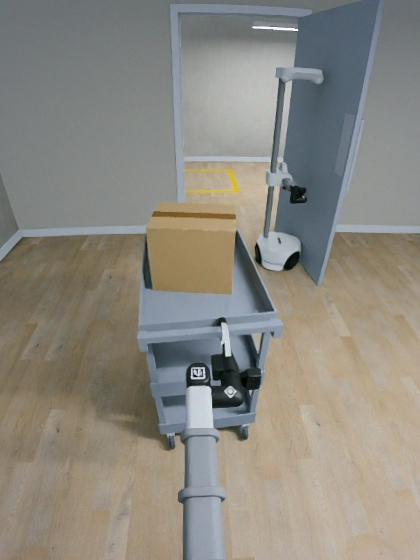

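Request:
move(
  blocking=false,
  cameras=[],
  r2={"base":{"strafe_m":0.12,"translate_m":0.02},"contact_limits":{"strafe_m":0.7},"pace":"slow"},
)

Request:
wait(
  seconds=6,
  cameras=[],
)

Request:
move(
  blocking=false,
  cameras=[],
  r2={"base":{"translate_m":0.33,"strafe_m":-0.02},"contact_limits":{"translate_m":0.7},"pace":"slow"},
)

Request:
wait(
  seconds=8,
  cameras=["r2_head_camera"],
)

Scene clock: 373.73 s.
move: r2 moving
r1: as last shown
r1.base_tilt: forward=-1.6 right=+1.3
r1.lidar_m: 5.18 0.30 0.25 - 0.25 0.26 3.75 1.14 1.04 2.72 1.39 1.17
r1.motor_effort: lift_m=+22(22) arm_m=+4(4) wheel_0=-10(10) wheel_1=+7(7) wheel_2=+1(1)
r1.servo_current: wrist_yaw_rad=46(65) wrist_pitch_rad=39(46) wrist_roll_rad=46(65) gripper_m=39(46)
r1.contact_limits: strafe_m 0.9
r1.wrist_depth_mm: - 134 249 - 445 243 180 / - 118 135 - 449 247 182 / - 120 154 - 459 248 185 / 110 135 200 - 469 250 185 / 212 - - - 421 251 186 / 218 - 193 - 187 253 186 / 226 1576 1499 153 430 221 186
r2.base_odometry: x=-1.214 y=-0.790 heading=-2.852
r2.turned_by_wheels: -0.001
r2.turned_by_imu: -0.001
r2.base_tilt: forward=-0.6 right=+0.1
r2.lidar_m: 0.75 2.82 2.06 1.97 2.05 2.83 2.69 2.83 2.88 2.74 2.89 0.79
r2.base_status: translate_m moving; strafe_m moving
r2.joint_positions: lift_m=+0.688 arm_m=+0.365 wrist_yaw_rad=-0.001 wrist_pitch_rad=+0.003 wrist_roll_rad=+1.570 gripper_m=-0.029
r2.joint_status: not commanded
r2.measured_speeds: translate_m=+0.009 strafe_m=+0.050 rotate_rad=-0.004 lift_m=+0.000 arm_m=+0.000 wrist_yaw_rad=-0.015 wrist_pitch_rad=+0.000 wrist_roll_rad=+0.000
r2.motor_effort: lift_m=+21(21) arm_m=-4(4) wheel_0=-8(9) wheel_1=+9(10) wheel_2=-9(9)
r2.servo_current: wrist_yaw_rad=52(52) wrist_pitch_rad=46(46) wrist_roll_rad=46(52) gripper_m=85(98)
r2.contact_limits: strafe_m 0.7
r2.hand_pose: x=+0.8242 y=-0.0878 z=+0.8651 quat_wxyz=(+0.707, +0.707, +0.001, -0.001) (m; r2's base frame)
r2.wrist_depth_mm: - - - 181 243 251 252 / - - - 179 240 1618 1118 / - - - 176 237 1537 - / - - 433 175 235 831 - / - 436 436 173 232 820 - / - 452 186 169 179 - - / - - 452 - 227 - -
pictures: none
No camera images: "cameras" was empty.

Scene clock: 375.67 s.
earlier move: r2 done
r1.base_odometry: x=-1.882 y=-0.267 heading=-2.343
r1.turned_by_wheels: +0.000
r1.turned_by_imu: +0.000
r1.base_tilt: forward=-1.6 right=+1.3
r1.lidar_m: 5.17 0.32 0.25 - 0.25 0.26 3.74 1.13 1.06 2.72 1.32 1.17
r1.base_status: not commanded
r1.joint_positions: lift_m=+0.500 arm_m=+0.000 wrist_yaw_rad=+3.196 wrist_pitch_rad=+0.002 wrist_roll_rad=+0.000 gripper_m=+0.056
r1.joint_status: not commanded
r1.measured_speeds: all 0
r1.motor_effort: lift_m=+22(22) arm_m=+4(4) wheel_0=-10(10) wheel_1=+7(7) wheel_2=+1(1)
r1.servo_current: wrist_yaw_rad=72(72) wrist_pitch_rad=33(52) wrist_roll_rad=39(72) gripper_m=39(46)
r1.contact_limits: strafe_m 0.9
r1.hand_pose: x=-0.1218 y=+0.0716 z=+0.6773 quat_wxyz=(-0.027, -0.001, +0.000, +1.000) (m; r1's base frame)
r1.wrist_depth_mm: - 134 249 - 442 243 180 / - 119 135 - 449 245 182 / - 120 155 - 462 247 183 / 110 135 200 - 466 250 185 / 213 - - - 424 252 186 / 220 - 193 - 187 253 186 / 228 1576 1499 153 427 221 186
r2.base_odometry: x=-1.200 y=-0.897 heading=-2.852
r2.turned_by_wheels: +0.000
r2.turned_by_imu: -0.001
r2.base_tilt: forward=-0.6 right=+0.1
r2.lidar_m: 0.76 2.68 1.97 1.87 1.94 2.72 2.74 2.84 2.96 2.86 2.98 0.79
r2.base_status: done
r2.joint_positions: lift_m=+0.688 arm_m=+0.365 wrist_yaw_rad=-0.007 wrist_pitch_rad=+0.003 wrist_roll_rad=+1.570 gripper_m=-0.029
r2.joint_status: not commanded
r2.measured_speeds: all 0
r2.motor_effort: lift_m=+20(21) arm_m=-3(4) wheel_0=-10(18) wheel_1=+2(10) wheel_2=-7(16)
r2.servo_current: wrist_yaw_rad=65(65) wrist_pitch_rad=52(52) wrist_roll_rad=52(59) gripper_m=91(98)
r2.contact_limits: strafe_m 0.7
r2.hand_pose: x=+0.8237 y=-0.0895 z=+0.8651 quat_wxyz=(+0.707, +0.707, -0.001, -0.004) (m; r2's base frame)
r2.wrist_depth_mm: - - - 162 221 1430 1118 / - - - 163 223 1537 - / - - 574 165 226 809 - / - 433 430 167 228 842 - / - 455 455 168 229 820 - / - - 185 170 180 - - / - - 492 - 235 - -
wait: 1.93 of 6 s (r2 has come to rest)
pictures: none
No camera images: "cameras" was empty.

Scene clock: 376.17 s.
move: r2 moving
r1: as last shown
r1.base_tilt: forward=-1.5 right=+1.3
r1.lidar_m: 5.19 0.30 0.25 - 0.25 0.25 3.78 1.13 1.04 2.73 1.31 1.17
r1.motor_effort: lift_m=+22(22) arm_m=+4(4) wheel_0=-10(11) wheel_1=+7(7) wheel_2=+1(1)
r1.servo_current: wrist_yaw_rad=46(52) wrist_pitch_rad=39(46) wrist_roll_rad=59(59) gripper_m=39(46)
r1.contact_limits: strafe_m 0.9
r1.wrist_depth_mm: - 134 249 - 445 241 181 / - 119 135 - 449 244 182 / - 120 155 - 462 247 184 / 110 135 201 - 462 250 185 / 212 - - - 424 251 186 / 219 - 194 - 187 251 186 / 227 1537 1499 154 430 222 186
r2.base_odometry: x=-1.212 y=-0.900 heading=-2.852
r2.turned_by_wheels: +0.000
r2.turned_by_imu: +0.000
r2.base_tilt: forward=-0.7 right=+0.1
r2.lidar_m: 0.76 2.71 1.95 1.88 1.95 2.72 2.74 2.88 2.99 2.88 3.00 0.74
r2.base_status: translate_m moving; strafe_m moving
r2.joint_positions: lift_m=+0.688 arm_m=+0.365 wrist_yaw_rad=-0.007 wrist_pitch_rad=+0.003 wrist_roll_rad=+1.570 gripper_m=-0.029
r2.joint_status: not commanded
r2.measured_speeds: translate_m=+0.049 strafe_m=-0.002 rotate_rad=+0.001 lift_m=+0.000 arm_m=+0.000 wrist_yaw_rad=+0.000 wrist_pitch_rad=+0.000 wrist_roll_rad=+0.000
r2.motor_effort: lift_m=+20(21) arm_m=-3(4) wheel_0=+7(10) wheel_1=+7(8) wheel_2=-15(15)
r2.servo_current: wrist_yaw_rad=59(65) wrist_pitch_rad=39(46) wrist_roll_rad=59(59) gripper_m=98(98)
r2.contact_limits: translate_m 0.7
r2.hand_pose: x=+0.8237 y=-0.0895 z=+0.8651 quat_wxyz=(+0.707, +0.707, -0.001, -0.004) (m; r2's base frame)
r2.wrist_depth_mm: - - - 160 220 1537 1138 / - - - 162 222 1576 - / - - 569 164 224 809 - / - 436 430 165 227 831 - / - 455 445 167 229 842 - / - - 186 169 179 - - / - - 488 - 233 - -
pictures: none
No camera images: "cameras" was empty.

Scene clock: 380.27 s.
earlier move: r2 done
r1.base_odometry: x=-1.882 y=-0.267 heading=-2.343
r1.turned_by_wheels: +0.000
r1.turned_by_imu: +0.000
r1.base_tilt: forward=-1.6 right=+1.3
r1.lidar_m: 5.18 0.28 0.25 - 0.25 0.25 3.74 1.11 1.05 2.73 0.92 0.90
r1.base_status: not commanded
r1.joint_positions: lift_m=+0.500 arm_m=+0.000 wrist_yaw_rad=+3.196 wrist_pitch_rad=+0.002 wrist_roll_rad=+0.000 gripper_m=+0.056
r1.joint_status: not commanded
r1.measured_speeds: all 0
r1.motor_effort: lift_m=+22(22) arm_m=+4(4) wheel_0=-10(11) wheel_1=+7(7) wheel_2=+1(1)
r1.servo_current: wrist_yaw_rad=65(72) wrist_pitch_rad=46(52) wrist_roll_rad=39(65) gripper_m=39(46)
r1.contact_limits: strafe_m 0.9
r1.hand_pose: x=-0.1218 y=+0.0716 z=+0.6773 quat_wxyz=(-0.027, -0.001, +0.000, +1.000) (m; r1's base frame)
r1.wrist_depth_mm: - 134 249 - 442 243 180 / - 119 135 - 449 245 182 / - 120 155 - 462 247 184 / 110 135 201 - 466 250 185 / 211 - - - 421 252 186 / 219 - 194 - 187 252 186 / 227 1537 1576 154 427 222 186
r2.base_odometry: x=-1.522 y=-0.972 heading=-2.851
r2.turned_by_wheels: +0.001
r2.turned_by_imu: +0.004
r2.base_tilt: forward=-0.7 right=+0.1
r2.lidar_m: 0.75 2.68 1.95 1.89 1.99 2.75 3.08 3.19 2.96 2.85 2.97 0.81
r2.base_status: done
r2.joint_positions: lift_m=+0.688 arm_m=+0.365 wrist_yaw_rad=+0.002 wrist_pitch_rad=+0.003 wrist_roll_rad=+1.570 gripper_m=-0.029
r2.joint_status: not commanded
r2.measured_speeds: all 0
r2.motor_effort: lift_m=+21(21) arm_m=-3(4) wheel_0=+9(15) wheel_1=+8(10) wheel_2=-4(15)
r2.servo_current: wrist_yaw_rad=52(65) wrist_pitch_rad=39(46) wrist_roll_rad=52(65) gripper_m=85(98)
r2.contact_limits: translate_m 0.7
r2.hand_pose: x=+0.8245 y=-0.0869 z=+0.8651 quat_wxyz=(+0.707, +0.707, +0.002, +0.000) (m; r2's base frame)
r2.wrist_depth_mm: - - - 170 232 242 256 / - - - 171 232 1618 1160 / - - - 170 229 798 - / - 433 430 170 230 831 - / - 445 442 170 230 831 - / - 459 187 169 177 - - / - - 473 - - - -
wait: 4.10 of 8 s (r2 has come to rest)
pictures: r2_head_camera
Images, in order (width x height): r2_head_camera 420x560.

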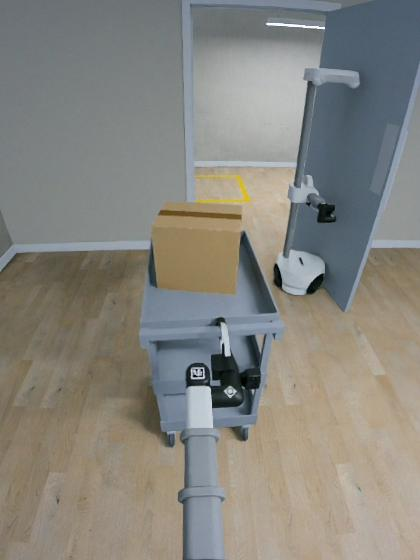

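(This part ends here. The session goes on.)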